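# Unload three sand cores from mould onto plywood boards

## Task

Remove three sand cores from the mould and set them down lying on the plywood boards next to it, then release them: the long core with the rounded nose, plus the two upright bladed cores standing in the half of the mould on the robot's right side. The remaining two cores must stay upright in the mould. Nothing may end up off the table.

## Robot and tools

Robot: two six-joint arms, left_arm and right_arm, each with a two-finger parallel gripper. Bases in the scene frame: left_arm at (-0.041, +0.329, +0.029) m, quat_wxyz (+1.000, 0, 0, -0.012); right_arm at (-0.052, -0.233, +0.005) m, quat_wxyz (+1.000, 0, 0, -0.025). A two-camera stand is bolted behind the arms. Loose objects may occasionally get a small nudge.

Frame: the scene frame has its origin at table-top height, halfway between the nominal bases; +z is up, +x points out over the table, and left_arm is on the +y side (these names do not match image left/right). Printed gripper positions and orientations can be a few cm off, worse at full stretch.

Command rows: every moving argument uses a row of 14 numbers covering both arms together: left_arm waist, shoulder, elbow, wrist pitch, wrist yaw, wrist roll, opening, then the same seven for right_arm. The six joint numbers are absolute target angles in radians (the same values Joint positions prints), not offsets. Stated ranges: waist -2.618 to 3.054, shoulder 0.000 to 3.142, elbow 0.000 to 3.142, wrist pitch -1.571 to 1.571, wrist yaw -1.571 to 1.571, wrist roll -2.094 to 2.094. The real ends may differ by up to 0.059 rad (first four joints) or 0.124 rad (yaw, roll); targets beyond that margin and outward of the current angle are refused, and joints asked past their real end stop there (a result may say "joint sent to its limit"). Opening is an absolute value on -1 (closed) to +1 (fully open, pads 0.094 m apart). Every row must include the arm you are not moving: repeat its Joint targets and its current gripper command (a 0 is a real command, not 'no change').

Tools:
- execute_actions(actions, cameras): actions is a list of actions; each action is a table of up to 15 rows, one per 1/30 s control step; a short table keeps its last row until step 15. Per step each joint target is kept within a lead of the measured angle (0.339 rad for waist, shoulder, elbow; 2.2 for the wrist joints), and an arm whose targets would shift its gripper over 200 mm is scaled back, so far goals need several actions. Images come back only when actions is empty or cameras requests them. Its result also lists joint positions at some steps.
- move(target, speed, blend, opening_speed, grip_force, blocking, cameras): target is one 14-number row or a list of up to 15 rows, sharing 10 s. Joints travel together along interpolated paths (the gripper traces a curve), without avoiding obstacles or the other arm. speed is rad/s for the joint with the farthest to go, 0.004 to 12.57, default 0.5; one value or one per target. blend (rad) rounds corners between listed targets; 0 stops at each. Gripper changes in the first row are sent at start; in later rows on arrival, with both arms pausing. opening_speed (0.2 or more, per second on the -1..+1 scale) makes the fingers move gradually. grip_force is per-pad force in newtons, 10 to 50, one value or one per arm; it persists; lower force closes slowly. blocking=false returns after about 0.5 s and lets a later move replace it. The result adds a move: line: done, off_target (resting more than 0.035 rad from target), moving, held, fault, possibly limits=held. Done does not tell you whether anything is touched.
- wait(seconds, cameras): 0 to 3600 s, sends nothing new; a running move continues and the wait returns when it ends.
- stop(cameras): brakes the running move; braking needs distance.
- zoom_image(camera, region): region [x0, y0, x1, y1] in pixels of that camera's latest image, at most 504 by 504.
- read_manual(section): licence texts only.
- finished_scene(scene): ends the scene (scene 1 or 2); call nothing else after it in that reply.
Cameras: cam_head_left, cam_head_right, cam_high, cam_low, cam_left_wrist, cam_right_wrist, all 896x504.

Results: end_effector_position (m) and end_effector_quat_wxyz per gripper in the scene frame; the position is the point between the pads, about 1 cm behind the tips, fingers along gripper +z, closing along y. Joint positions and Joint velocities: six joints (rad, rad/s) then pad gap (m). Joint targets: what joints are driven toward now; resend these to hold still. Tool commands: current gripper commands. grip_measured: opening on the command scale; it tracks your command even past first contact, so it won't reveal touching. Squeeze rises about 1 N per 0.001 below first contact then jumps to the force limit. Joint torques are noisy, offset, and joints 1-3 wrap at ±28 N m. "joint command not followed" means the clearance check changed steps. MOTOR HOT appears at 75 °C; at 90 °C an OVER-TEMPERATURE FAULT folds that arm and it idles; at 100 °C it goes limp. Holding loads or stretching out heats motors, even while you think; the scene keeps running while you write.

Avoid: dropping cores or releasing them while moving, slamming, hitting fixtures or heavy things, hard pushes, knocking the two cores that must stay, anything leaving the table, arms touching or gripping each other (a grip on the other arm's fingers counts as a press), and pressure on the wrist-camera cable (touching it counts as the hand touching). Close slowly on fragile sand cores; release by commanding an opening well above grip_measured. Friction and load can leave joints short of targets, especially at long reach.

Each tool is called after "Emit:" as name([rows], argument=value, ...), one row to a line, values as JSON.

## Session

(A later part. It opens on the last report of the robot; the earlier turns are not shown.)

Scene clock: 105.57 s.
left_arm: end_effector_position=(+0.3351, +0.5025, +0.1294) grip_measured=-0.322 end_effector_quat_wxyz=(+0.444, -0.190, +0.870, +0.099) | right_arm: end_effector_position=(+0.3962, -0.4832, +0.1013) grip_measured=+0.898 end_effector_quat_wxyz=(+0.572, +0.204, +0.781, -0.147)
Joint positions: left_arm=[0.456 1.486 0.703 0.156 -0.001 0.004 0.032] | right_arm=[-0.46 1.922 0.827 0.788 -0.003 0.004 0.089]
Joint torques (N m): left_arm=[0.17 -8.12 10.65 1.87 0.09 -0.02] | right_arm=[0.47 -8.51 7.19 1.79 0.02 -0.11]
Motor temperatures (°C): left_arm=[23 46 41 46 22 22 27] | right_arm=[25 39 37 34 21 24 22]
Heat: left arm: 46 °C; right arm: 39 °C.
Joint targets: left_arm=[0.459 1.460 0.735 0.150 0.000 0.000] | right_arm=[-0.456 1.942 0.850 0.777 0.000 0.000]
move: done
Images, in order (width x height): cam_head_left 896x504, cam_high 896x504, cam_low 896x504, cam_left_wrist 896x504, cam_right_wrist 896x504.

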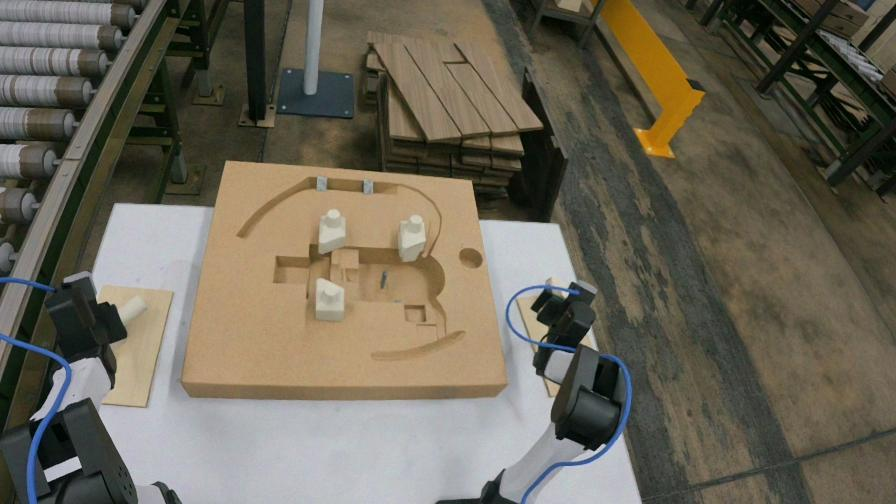

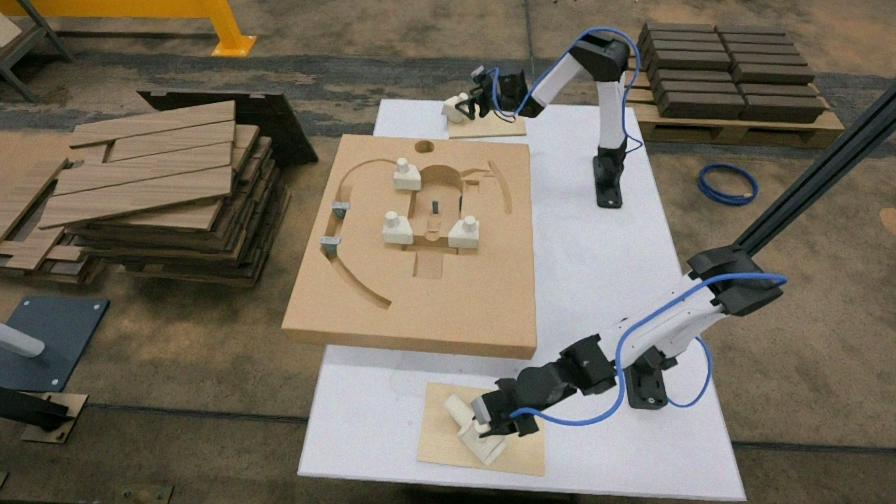

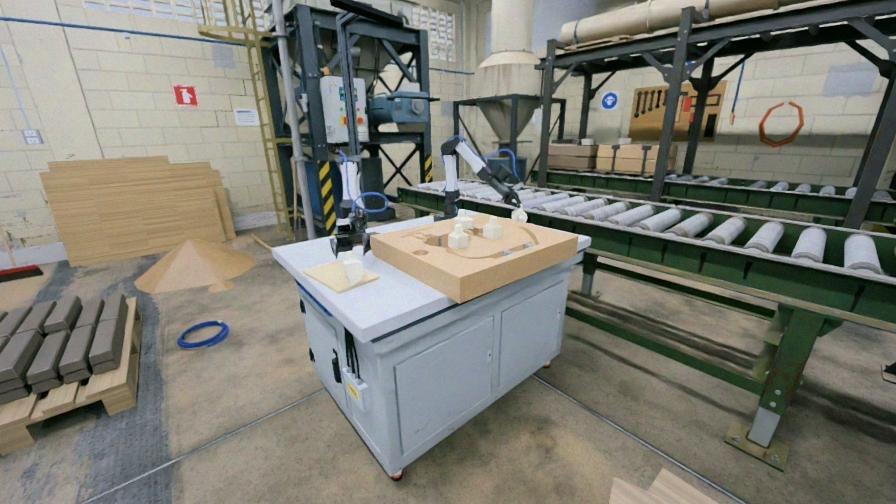

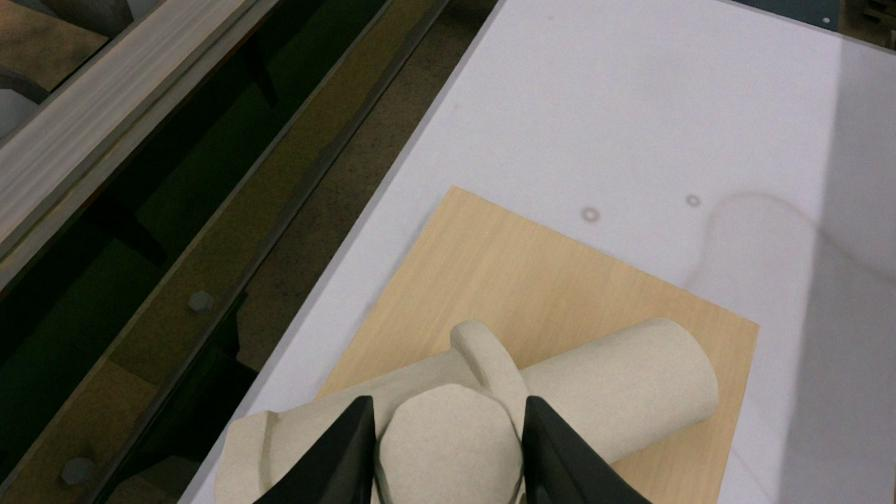

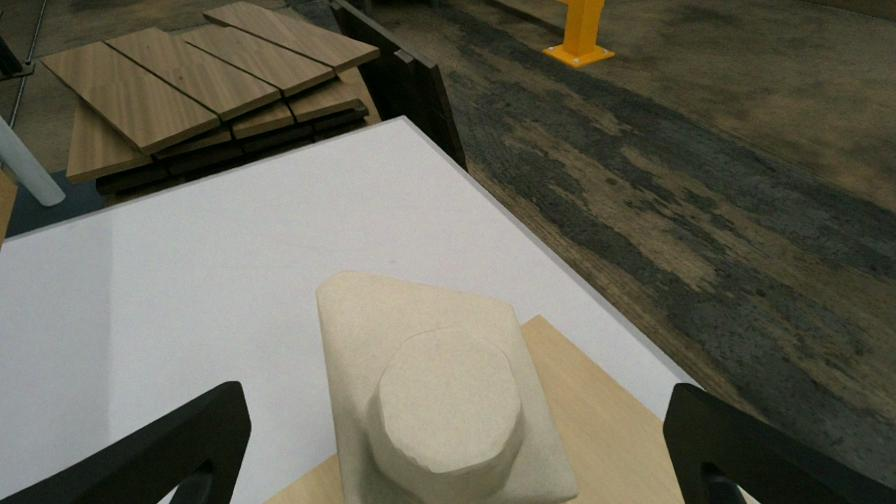

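Emit:
move([
  [0.4595,1.46,0.735,0.15,0,0,0.5,-0.456,1.9414,0.8503,0.7771,0,0,-0.9],
  [0.4595,1.338,0.939,-0.299,0,0,0.5,-0.456,1.85,0.892,0.69,0,0,-0.9],
  [0.4595,1.1,0.95,-0.3,0,0,0.5,-0.456,1.648,0.632,0.75,0,0,-0.9],
  [0.4595,1.1,0.95,-0.3,0,0,0.5,-0.456,1.752,0.59,0.88,0,0,-0.9],
], speed=[0.4,0.5,0.5,0.15], blend=[0,0.03,0.03,0], opening_speed=0.7, cameras=["cam_left_wrist","cam_right_wrist","cam_low","cam_high"])

Emit:
zoom_image(camera="cam_high", region=[400, 320, 600, 480])

Emit:
zoom_image(camera="cam_high", region=[420, 60, 570, 160])

Emit:
zoom_image(camera="cam_low", region=[290, 220, 410, 300])

Scene clock: 117.77 s.
left_arm: end_effector_position=(+0.2986, +0.4857, +0.2805) grip_measured=+0.498 end_effector_quat_wxyz=(+0.510, -0.182, +0.833, +0.113) | right_arm: end_effector_position=(+0.3462, -0.4544, +0.1020) grip_measured=-0.336 end_effector_quat_wxyz=(+0.567, +0.205, +0.784, -0.145)
Joint positions: left_arm=[0.456 1.105 0.924 -0.29 -0.001 0.004 0.07] | right_arm=[-0.459 1.74 0.592 0.828 -0.003 0.004 0.031]
Joint torques (N m): left_arm=[0.31 -3.78 11.15 1.94 0.1 -0.02] | right_arm=[0.57 -7.02 5.09 2.41 0.03 -0.1]
Heat: left arm: 47 °C; right arm: 40 °C.
Joint targets: left_arm=[0.459 1.100 0.950 -0.300 0.000 0.000] | right_arm=[-0.456 1.752 0.590 0.880 0.000 0.000]
move: off_target (right_arm); right_arm: the wrist pitch is farthest, 0.052 rad from its target
Images, in order (width x height): cam_high 896x504, cam_low 896x504, cam_left_wrist 896x504, cam_right_wrist 896x504.

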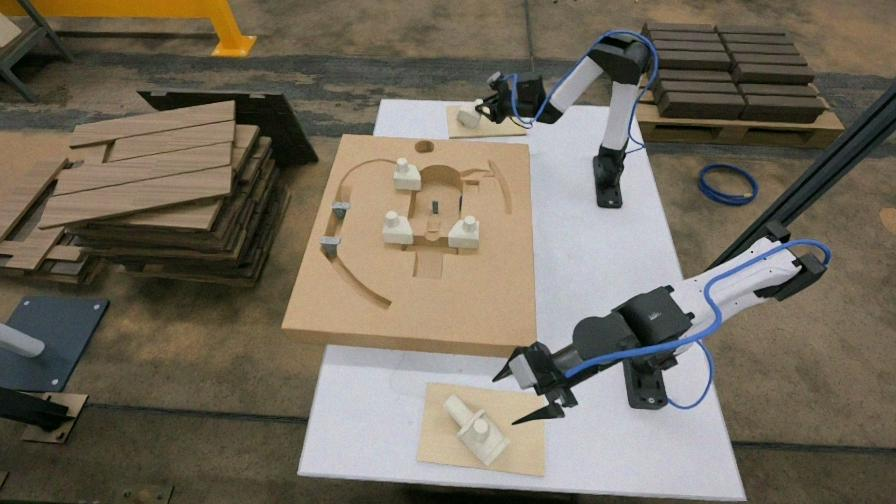

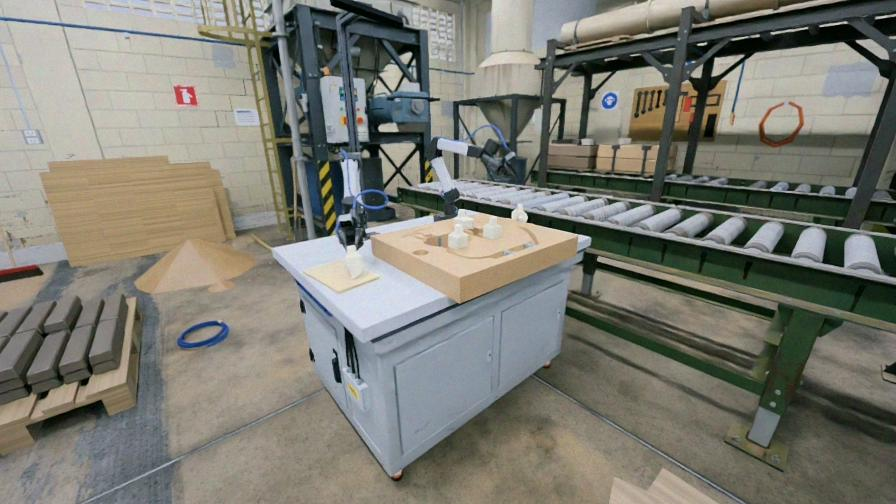

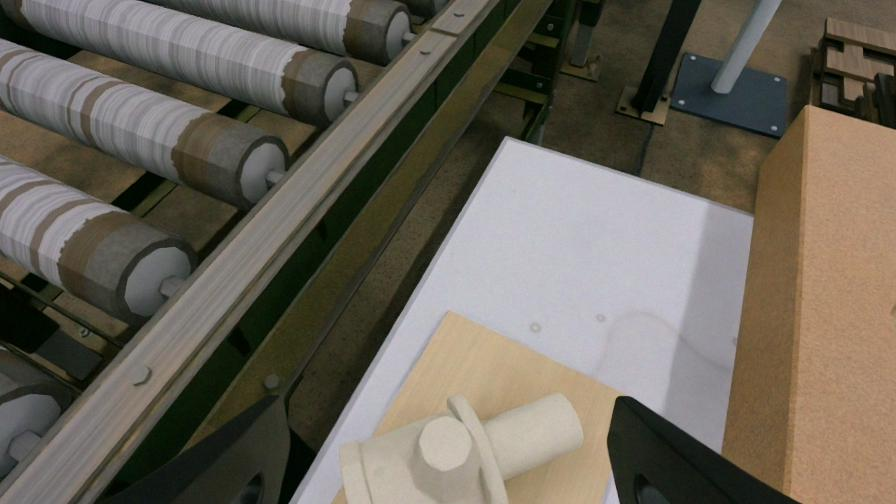

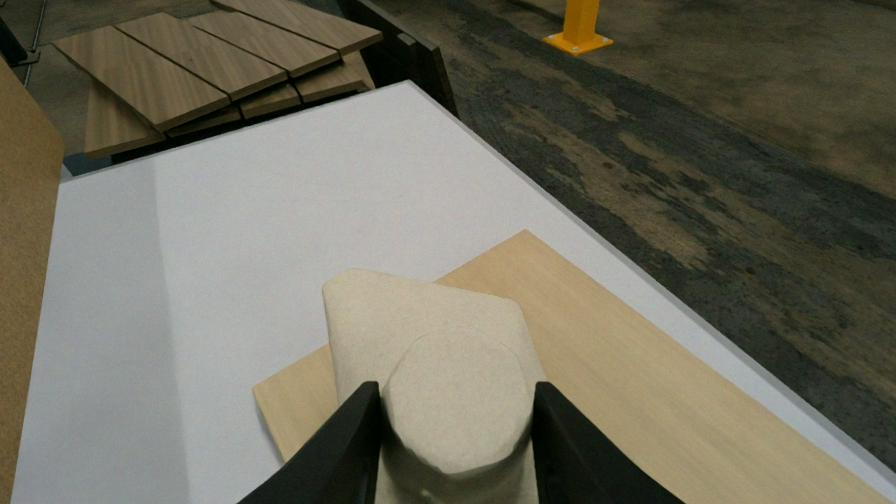

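Scaled by 2.520 from the camera's image (finer frame: 1280x720).

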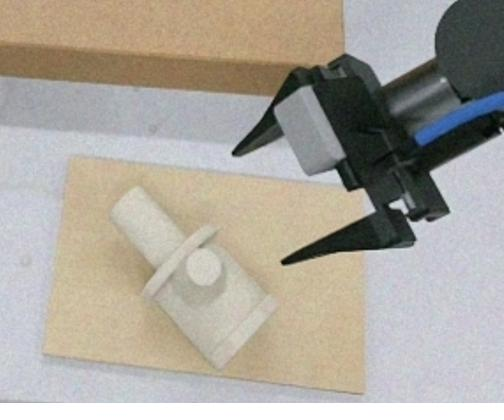

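Scaled by 3.360 from the camera's image (finer frame: 1280x720).

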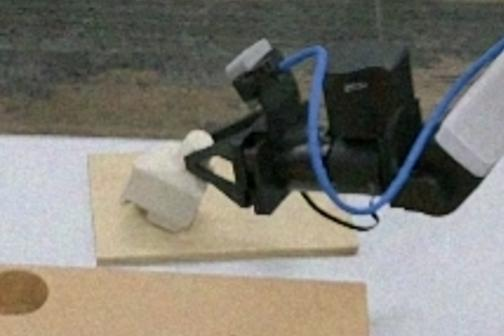

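Scaled by 4.200 from the camera's image (finer frame: 1280x720).

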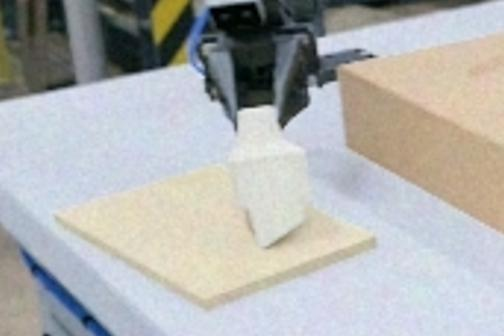

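Emit:
move([
  [0.4595,1.1,0.95,-0.3,0,0,0.5,-0.456,1.79,0.576,0.91,0,0,-0.9],
  [0.4595,1.1,0.95,-0.3,0,0,0.5,-0.456,1.785,0.576,0.91,0,0,0.3],
], speed=0.12, opening_speed=0.5, cameras=["cam_right_wrist","cam_low","cam_high"])

Emit:
zoom_image(camera="cam_high", region=[420, 60, 570, 160])

Emit:
zoom_image(camera="cam_low", region=[290, 220, 410, 300])

Scene clock: 127.67 s.
left_arm: end_effector_position=(+0.2986, +0.4857, +0.2805) grip_measured=+0.498 end_effector_quat_wxyz=(+0.510, -0.182, +0.833, +0.113) | right_arm: end_effector_position=(+0.3479, -0.4554, +0.1011) grip_measured=+0.298 end_effector_quat_wxyz=(+0.578, +0.203, +0.777, -0.148)
Joint positions: left_arm=[0.456 1.105 0.924 -0.29 -0.001 0.004 0.07] | right_arm=[-0.459 1.77 0.583 0.895 -0.003 0.004 0.061]
Joint torques (N m): left_arm=[0.23 -3.81 11.14 1.95 0.1 -0.02] | right_arm=[0.53 -6.9 4.56 2.05 0.03 -0.11]
Motor temperatures (°C): left_arm=[23 45 45 44 22 22 26] | right_arm=[25 39 37 40 21 24 23]
Heat: left arm: 45 °C; right arm: 40 °C.
Joint targets: left_arm=[0.459 1.100 0.950 -0.300 0.000 0.000] | right_arm=[-0.456 1.785 0.576 0.910 0.000 0.000]
move: done
Images, in order (width x height): cam_high 896x504, cam_low 896x504, cam_right_wrist 896x504.

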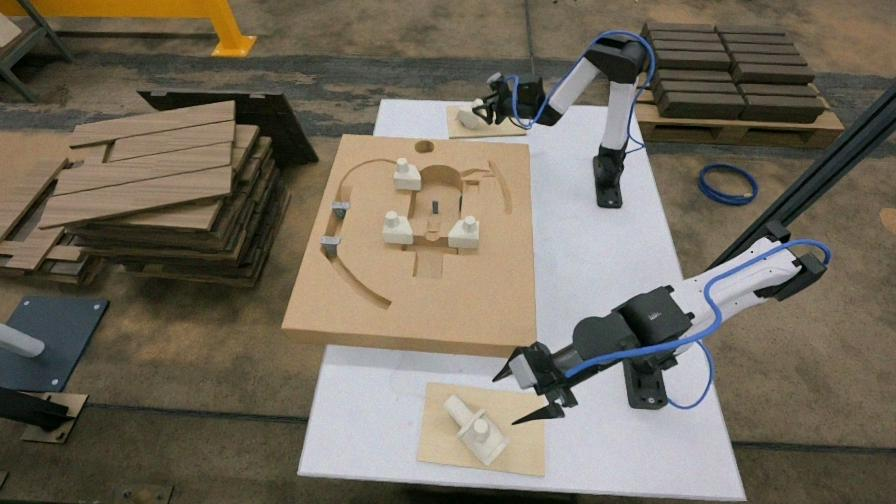

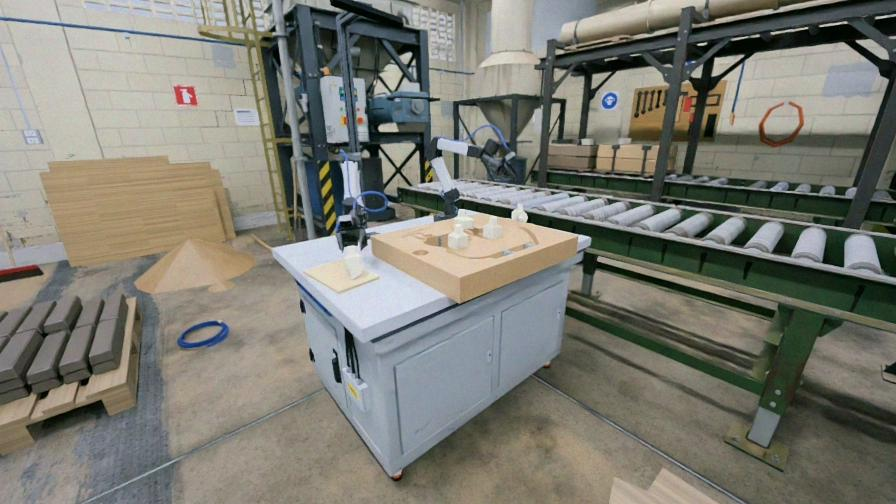

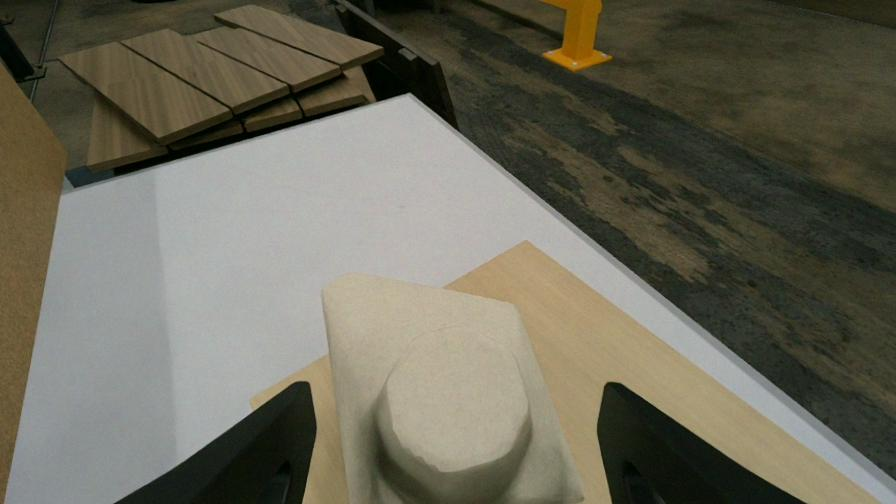

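Scaled by 3.360 from the camera's image (finer frame: 1280x720).

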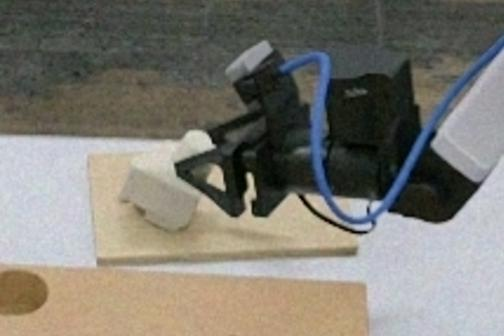

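Scaled by 4.200 from the camera's image (finer frame: 1280x720).

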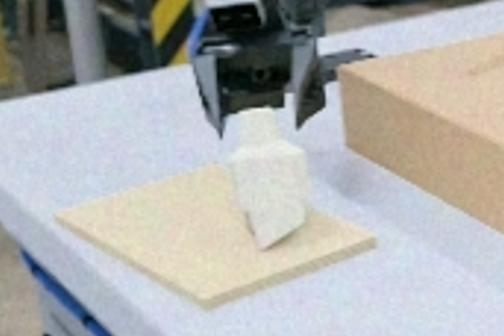

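Emit:
move([
  [0.4595,1.1,0.95,-0.3,0,0,0.5,-0.456,1.481,0.296,0.871,0,0,0.3],
  [0.4595,0.9,0.9,-0.3,0,0,0.5,-0.456,1.5,1.1,-0.2,0,0,0.3],
  [0.4595,0.7,0.8,-0.3,0,0,0.5,0.15,1.9,1.9,-0.6,0,0,1],
  [0.4595,0.6,0.7,-0.3,0,0,0.5,0.220,2.2238,2.1882,-0.6625,0,0,1],
  [0.4595,0.5,0.6,-0.3,0,0,0.5,0.220,2.2033,1.8753,-0.37,0,0,1],
], speed=[0.8,1.2,1.2,0.8,0.6], blend=[0.1,0.2,0,0.05,0], cameras=["cam_right_wrist","cam_high","cam_low"])

Emit:
zoom_image(camera="cam_high", region=[380, 60, 570, 220])

Scene clock: 155.27 s.
left_arm: end_effector_position=(+0.2038, +0.4418, +0.3131) grip_measured=+0.498 end_effector_quat_wxyz=(+0.626, -0.164, +0.750, +0.139) | right_arm: end_effector_position=(+0.5549, -0.1294, +0.1468) grip_measured=+0.998 end_effector_quat_wxyz=(+0.413, -0.075, +0.907, +0.037)
Joint positions: left_arm=[0.456 0.506 0.62 -0.293 -0.001 0.004 0.07] | right_arm=[0.219 2.207 1.882 -0.391 -0.001 0.004 0.094]
Joint torques (N m): left_arm=[0.25 0.23 6.68 2.1 0.1 -0.02] | right_arm=[0.39 -15.31 6.31 1.82 0 -0.11]
Heat: left arm: 46 °C; right arm: 41 °C.
Joint targets: left_arm=[0.459 0.500 0.600 -0.300 0.000 0.000] | right_arm=[0.220 2.203 1.875 -0.370 0.000 0.000]
move: done
Images, in order (width x height): cam_high 896x504, cam_low 896x504, cam_right_wrist 896x504.

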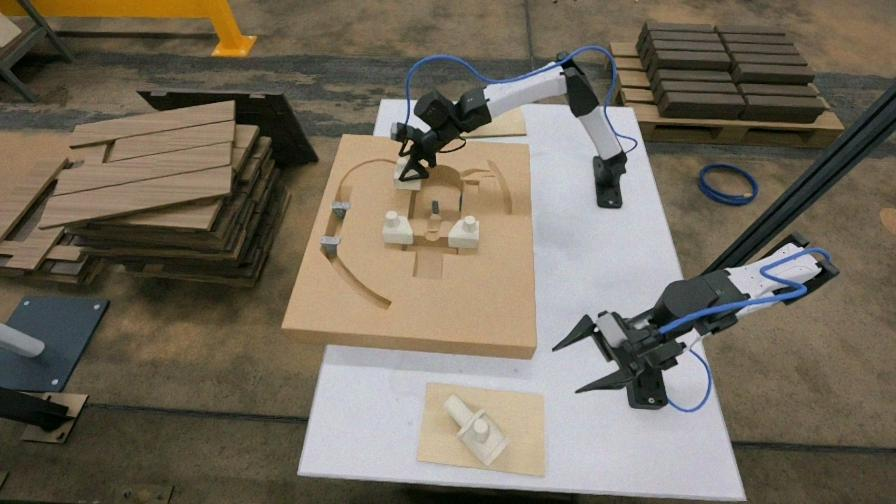

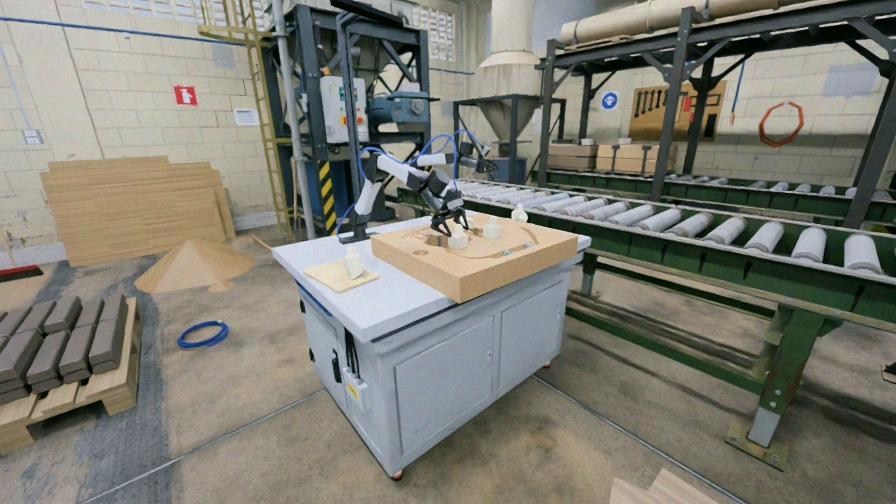

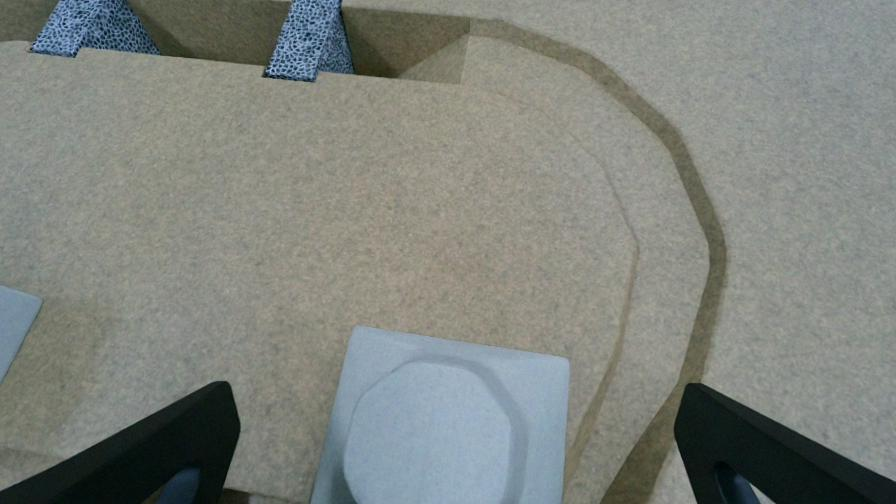

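Scaled by 2.653 from the camera's image (finer frame: 1280x720).

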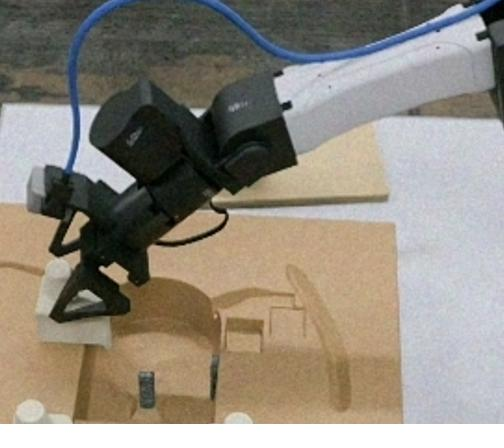

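Emit:
move([
  [0.4595,0.5,0.6,-0.3,0,0,0.5,0.229,2.2033,1.8753,-0.37,0,0,-0.9],
  [0.4595,0.5,0.6,-0.3,0,0,0.5,0.229,2.174,2.051,-0.481,0,0,-0.9],
  [0.4595,0.5,0.6,-0.3,0,0,0.5,0.225,2.19,2.36,-0.719,0,0,-0.9],
  [0.4595,0.5,0.6,-0.3,0,0,0.5,0.2,1.5649,1.392,-0.49,0,0,-0.9],
  [0.4595,0.5,0.6,-0.3,0,0,0.5,-0.65,1.7,1.6,-0.8,0,0,-0.9],
  [0.4595,0.5,0.6,-0.3,0,0,0.5,-0.65,2.024,1.96,-1.278,0,0,-0.9],
  [0.4595,0.5,0.6,-0.3,0,0,0.5,-0.65,2.209,2.0,-1.34,0,0,-0.9],
], speed=[0.5,0.45,0.5,1,1.1,0.9,0.35], blend=[0,0.05,0.1,0.2,0.2,0.05,0], cameras=["cam_right_wrist","cam_high","cam_low"])

Emit:
zoom_image(camera="cam_high", region=[420, 60, 570, 160])

Emit:
zoom_image(camera="cam_low", region=[290, 200, 410, 300])

Scene clock: 175.20 s.
left_arm: end_effector_position=(+0.2038, +0.4418, +0.3131) grip_measured=+0.498 end_effector_quat_wxyz=(+0.626, -0.164, +0.750, +0.139) | right_arm: end_effector_position=(+0.2779, -0.5122, +0.0828) grip_measured=-0.275 end_effector_quat_wxyz=(+0.004, +0.344, +0.939, -0.004)
Joint positions: left_arm=[0.456 0.506 0.62 -0.293 -0.001 0.004 0.07] | right_arm=[-0.651 2.206 1.965 -1.319 0.004 0.001 0.034]
Joint torques (N m): left_arm=[0.2 0.17 6.69 2.09 0.08 -0.03] | right_arm=[0.28 -13.23 8.27 0.15 -0.07 -0.1]
Motor temperatures (°C): left_arm=[23 40 44 47 22 22 26] | right_arm=[25 44 37 39 21 24 22]
Heat: left arm: 47 °C; right arm: 44 °C.
Joint targets: left_arm=[0.459 0.500 0.600 -0.300 0.000 0.000] | right_arm=[-0.650 2.209 2.000 -1.340 0.000 0.000]
move: done
Images, in order (width x height): cam_high 896x504, cam_low 896x504, cam_right_wrist 896x504.

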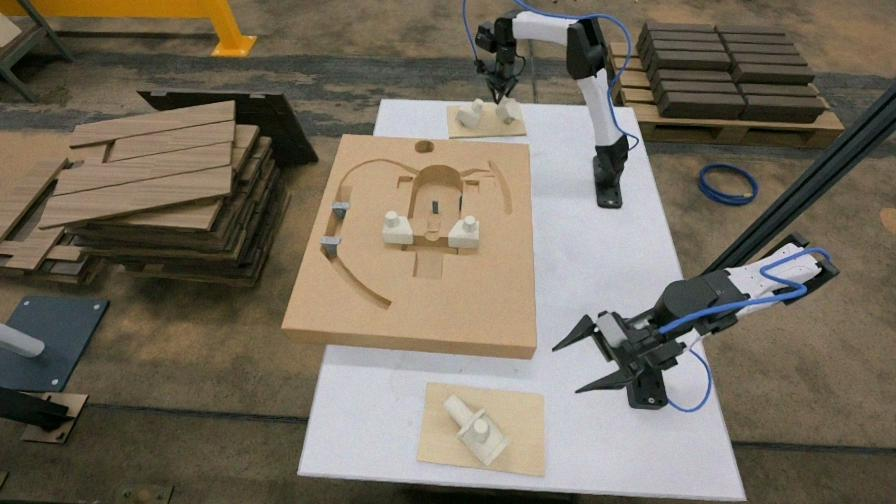

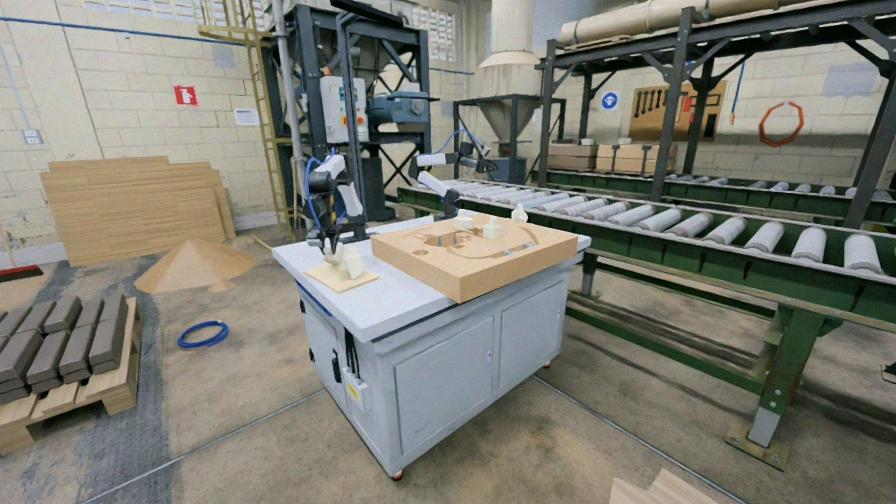

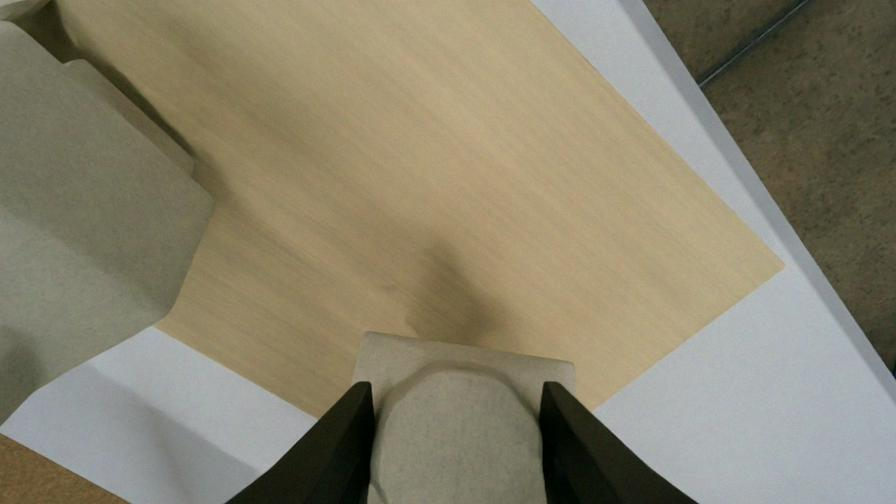

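Scaled by 3.360 from the camera's image (finer frame: 1280x720).

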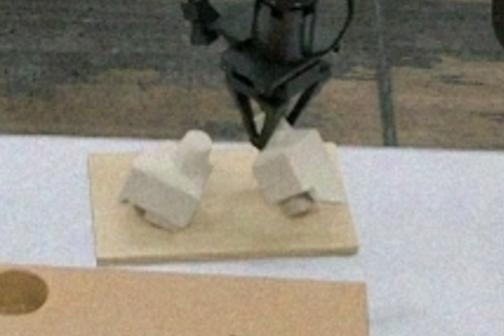

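Scaled by 4.200 from the camera's image (finer frame: 1280x720).

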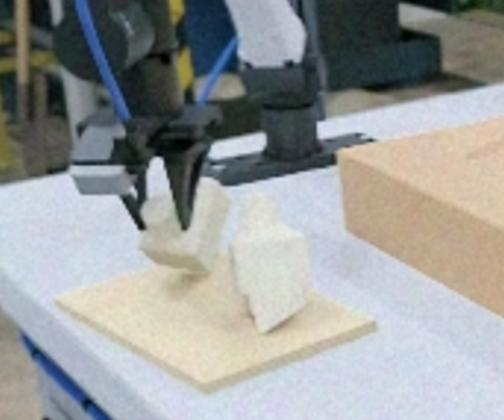

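Emit:
move(target=[0.4595,0.5,0.6,-0.3,0,0,0.5,-0.65,2.217,1.873,-1.21,0,0,-0.9], speed=0.12, cameras=["cam_right_wrist","cam_high","cam_low"])

Emit:
zoom_image(camera="cam_high", region=[420, 60, 570, 160])

Emit:
zoom_image(camera="cam_low", region=[290, 200, 410, 300])

Scene clock: 184.87 s.
left_arm: end_effector_position=(+0.2038, +0.4418, +0.3131) grip_measured=+0.498 end_effector_quat_wxyz=(+0.626, -0.164, +0.750, +0.139) | right_arm: end_effector_position=(+0.2907, -0.5217, +0.0655) grip_measured=-0.275 end_effector_quat_wxyz=(+0.037, +0.343, +0.938, -0.013)
Joint positions: left_arm=[0.456 0.506 0.62 -0.293 -0.001 0.004 0.07] | right_arm=[-0.651 2.206 1.893 -1.18 -0.001 0.001 0.034]
Joint torques (N m): left_arm=[0.2 0.23 6.71 2.09 0.08 -0.02] | right_arm=[0.47 -12.56 4.44 0.2 -0.04 -0.07]
Heat: left arm: 47 °C; right arm: 45 °C.
Joint targets: left_arm=[0.459 0.500 0.600 -0.300 0.000 0.000] | right_arm=[-0.650 2.217 1.873 -1.210 0.000 0.000]
move: done
Images, in order (width x height): cam_high 896x504, cam_low 896x504, cam_right_wrist 896x504.

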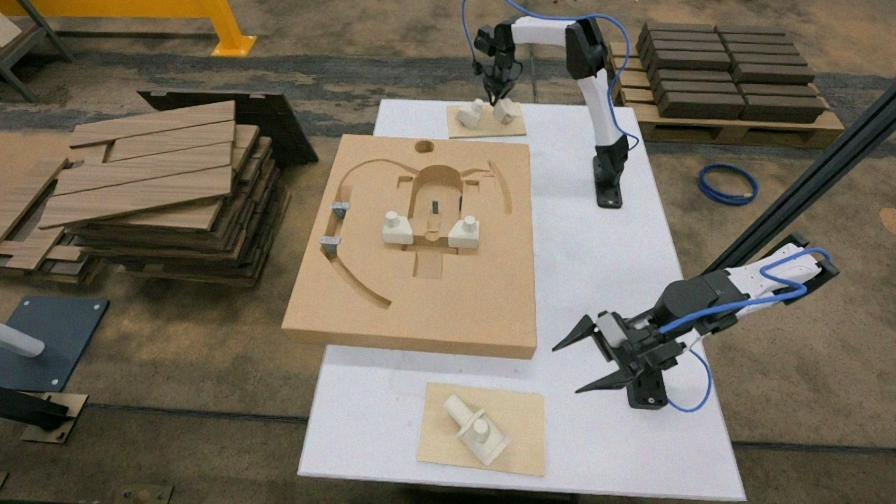

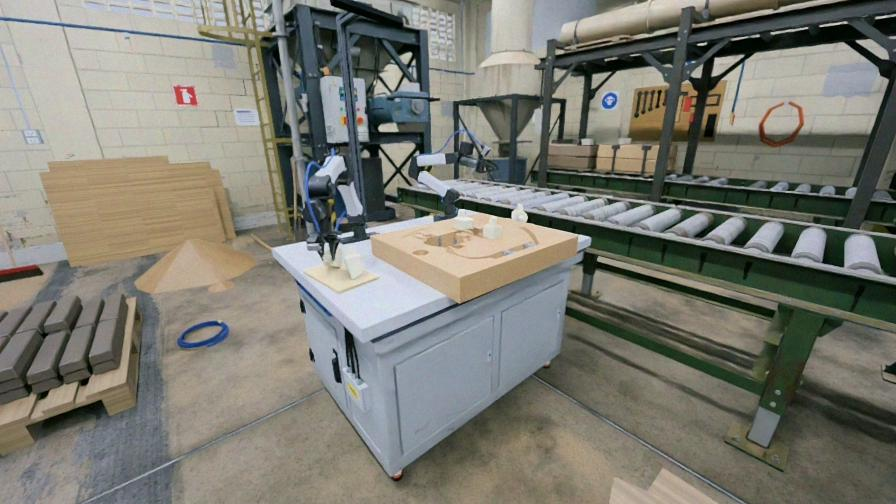

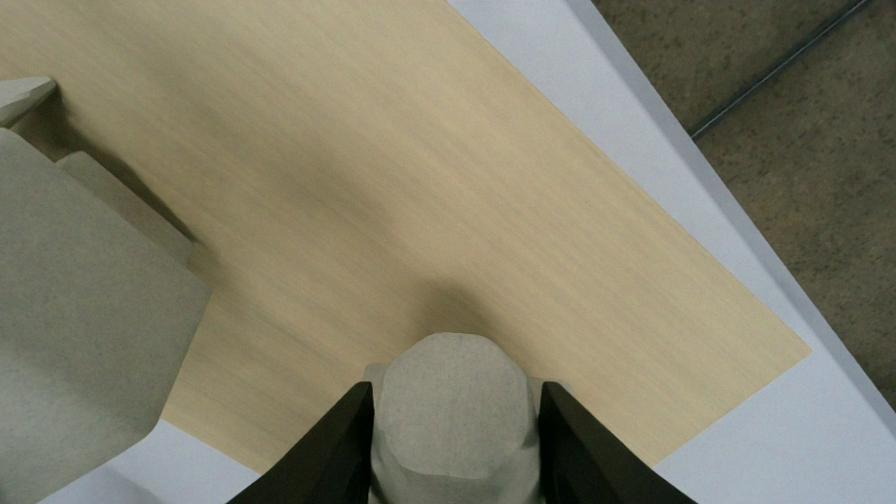

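Scaled by 3.360 from the camera's image (finer frame: 1280x720).

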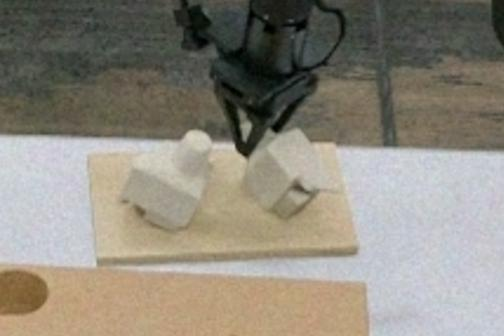

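Scaled by 4.200 from the camera's image (finer frame: 1280x720).

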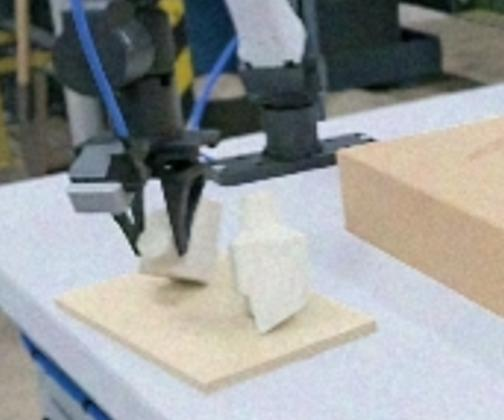

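Emit:
move([
  [0.4595,0.5,0.6,-0.3,0,0,0.5,-0.65,2.2126,1.822,-1.11,0,0,-0.9],
  [0.4595,0.5,0.6,-0.3,0,0,0.5,-0.65,2.2126,1.825,-1.11,0,0,0.2],
], speed=0.12, opening_speed=0.4, cameras=["cam_right_wrist","cam_high","cam_low"])

Emit:
zoom_image(camera="cam_high", region=[420, 60, 570, 160])

Emit:
zoom_image(camera="cam_low", region=[290, 200, 410, 300])

Scene clock: 197.40 s.
left_arm: end_effector_position=(+0.2038, +0.4418, +0.3131) grip_measured=+0.498 end_effector_quat_wxyz=(+0.626, -0.164, +0.750, +0.139) | right_arm: end_effector_position=(+0.2958, -0.5256, +0.0518) grip_measured=+0.198 end_effector_quat_wxyz=(+0.052, +0.343, +0.938, -0.018)
Joint positions: left_arm=[0.456 0.506 0.62 -0.293 -0.001 0.004 0.07] | right_arm=[-0.651 2.206 1.836 -1.091 -0.002 0.001 0.056]
Joint torques (N m): left_arm=[0.23 0.25 6.68 2.09 0.09 -0.01] | right_arm=[0.17 -13.24 4.94 0.32 0.02 -0.07]
Motor temperatures (°C): left_arm=[23 38 43 47 22 22 26] | right_arm=[25 45 37 34 21 24 23]
Heat: left arm: 47 °C; right arm: 45 °C.
Joint targets: left_arm=[0.459 0.500 0.600 -0.300 0.000 0.000] | right_arm=[-0.650 2.213 1.825 -1.110 0.000 0.000]
move: done
Images, in order (width x height): cam_high 896x504, cam_low 896x504, cam_right_wrist 896x504.

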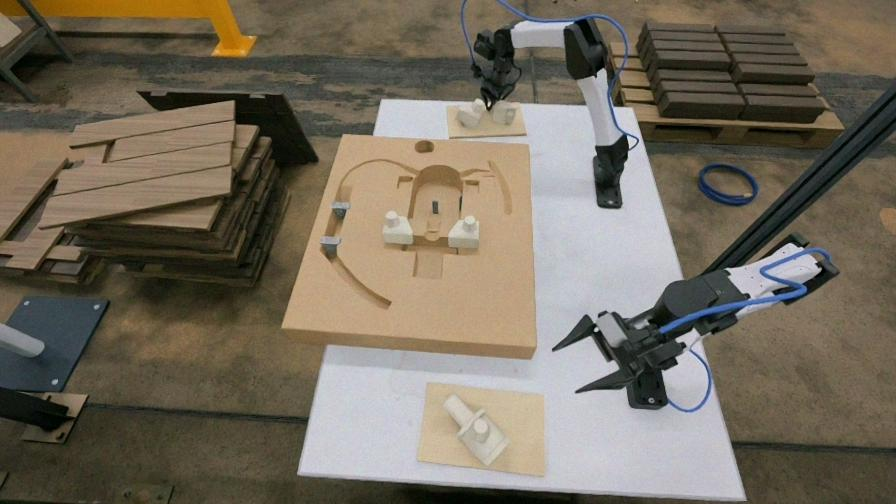

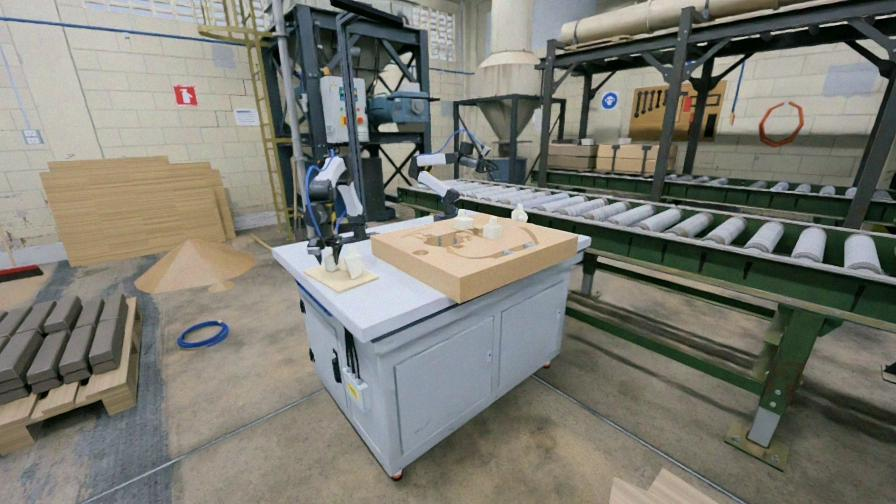

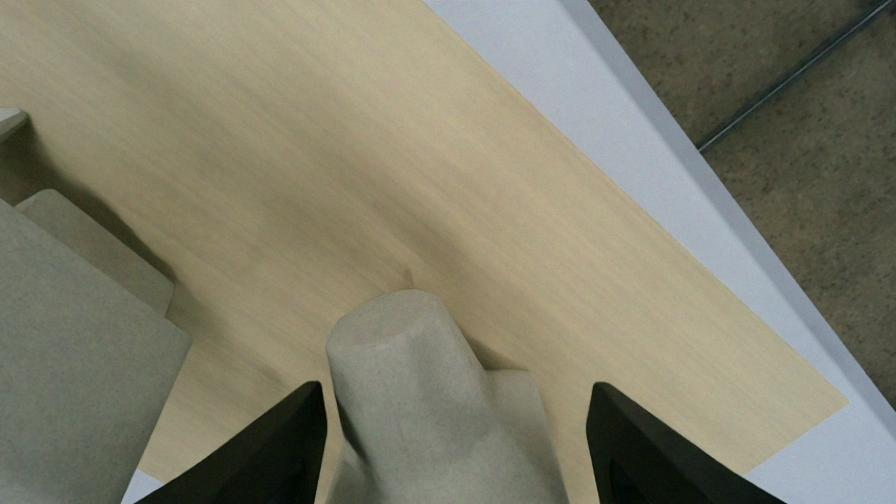

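Scaled by 3.360 from the camera's image (finer frame: 1280x720).

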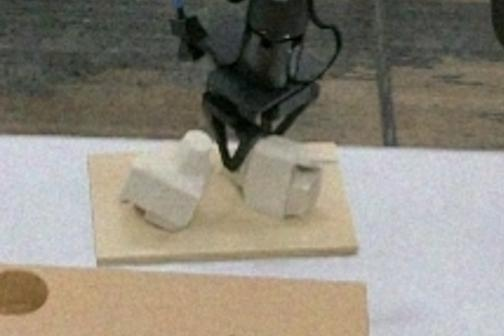

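Scaled by 4.200 from the camera's image (finer frame: 1280x720).

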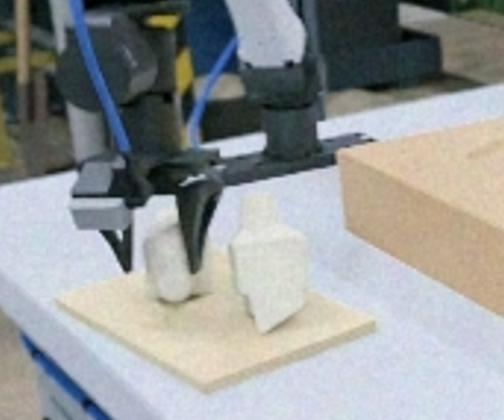

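Emit:
move([
  [0.4595,0.5,0.6,-0.3,0,0,0.5,-0.65,2.205,1.95,-1.235,0,0,0.2],
  [0.4595,0.5,0.6,-0.3,0,0,0.5,-0.65,2.2227,2.178,-1.455,0,0,0.2],
  [0.4595,0.5,0.6,-0.3,0,0,0.5,-0.55,1.4,1.6,-1.0,0,0,0.2],
], speed=[0.3,0.5,0.9], blend=[0.03,0.03,0], cameras=["cam_right_wrist","cam_high"])

Scene clock: 206.07 s.
left_arm: end_effector_position=(+0.2038, +0.4418, +0.3131) grip_measured=+0.498 end_effector_quat_wxyz=(+0.626, -0.164, +0.750, +0.139) | right_arm: end_effector_position=(+0.2561, -0.4459, +0.3077) grip_measured=+0.198 end_effector_quat_wxyz=(+0.354, +0.277, +0.887, -0.109)
Joint positions: left_arm=[0.456 0.506 0.62 -0.293 -0.001 0.004 0.07] | right_arm=[-0.556 1.403 1.609 -1.018 -0.002 0.001 0.056]
Joint torques (N m): left_arm=[0.21 0.23 6.8 2.11 0.09 -0.03] | right_arm=[0.98 -6.24 5.57 1.71 0.01 -0.05]
Heat: left arm: 48 °C; right arm: 45 °C.
Joint targets: left_arm=[0.459 0.500 0.600 -0.300 0.000 0.000] | right_arm=[-0.550 1.400 1.600 -1.000 0.000 0.000]
move: done
Images, in order (width x height): cam_high 896x504, cam_right_wrist 896x504.

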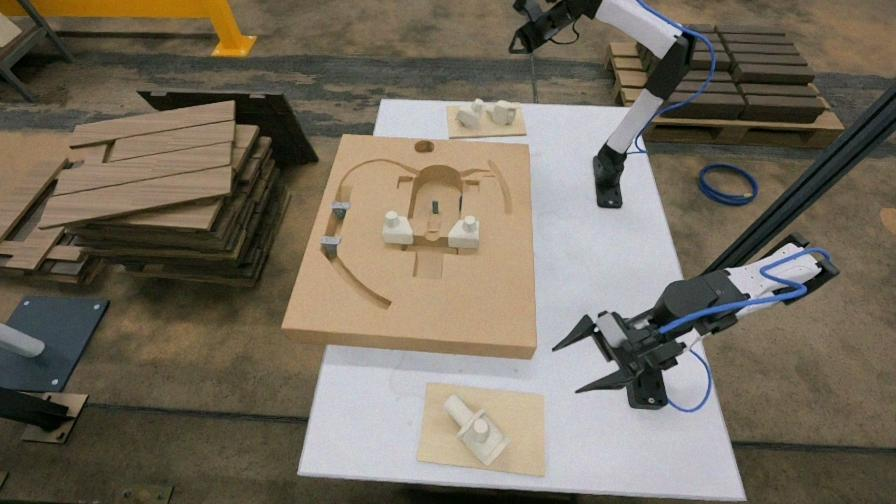

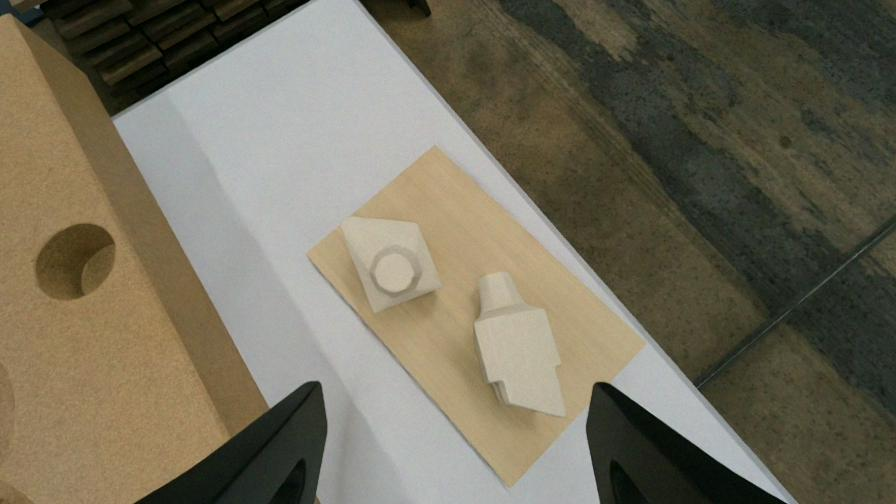

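All three are on the boards.

Emit:
finished_scene(scene=2)

The scene is finished: the task was done.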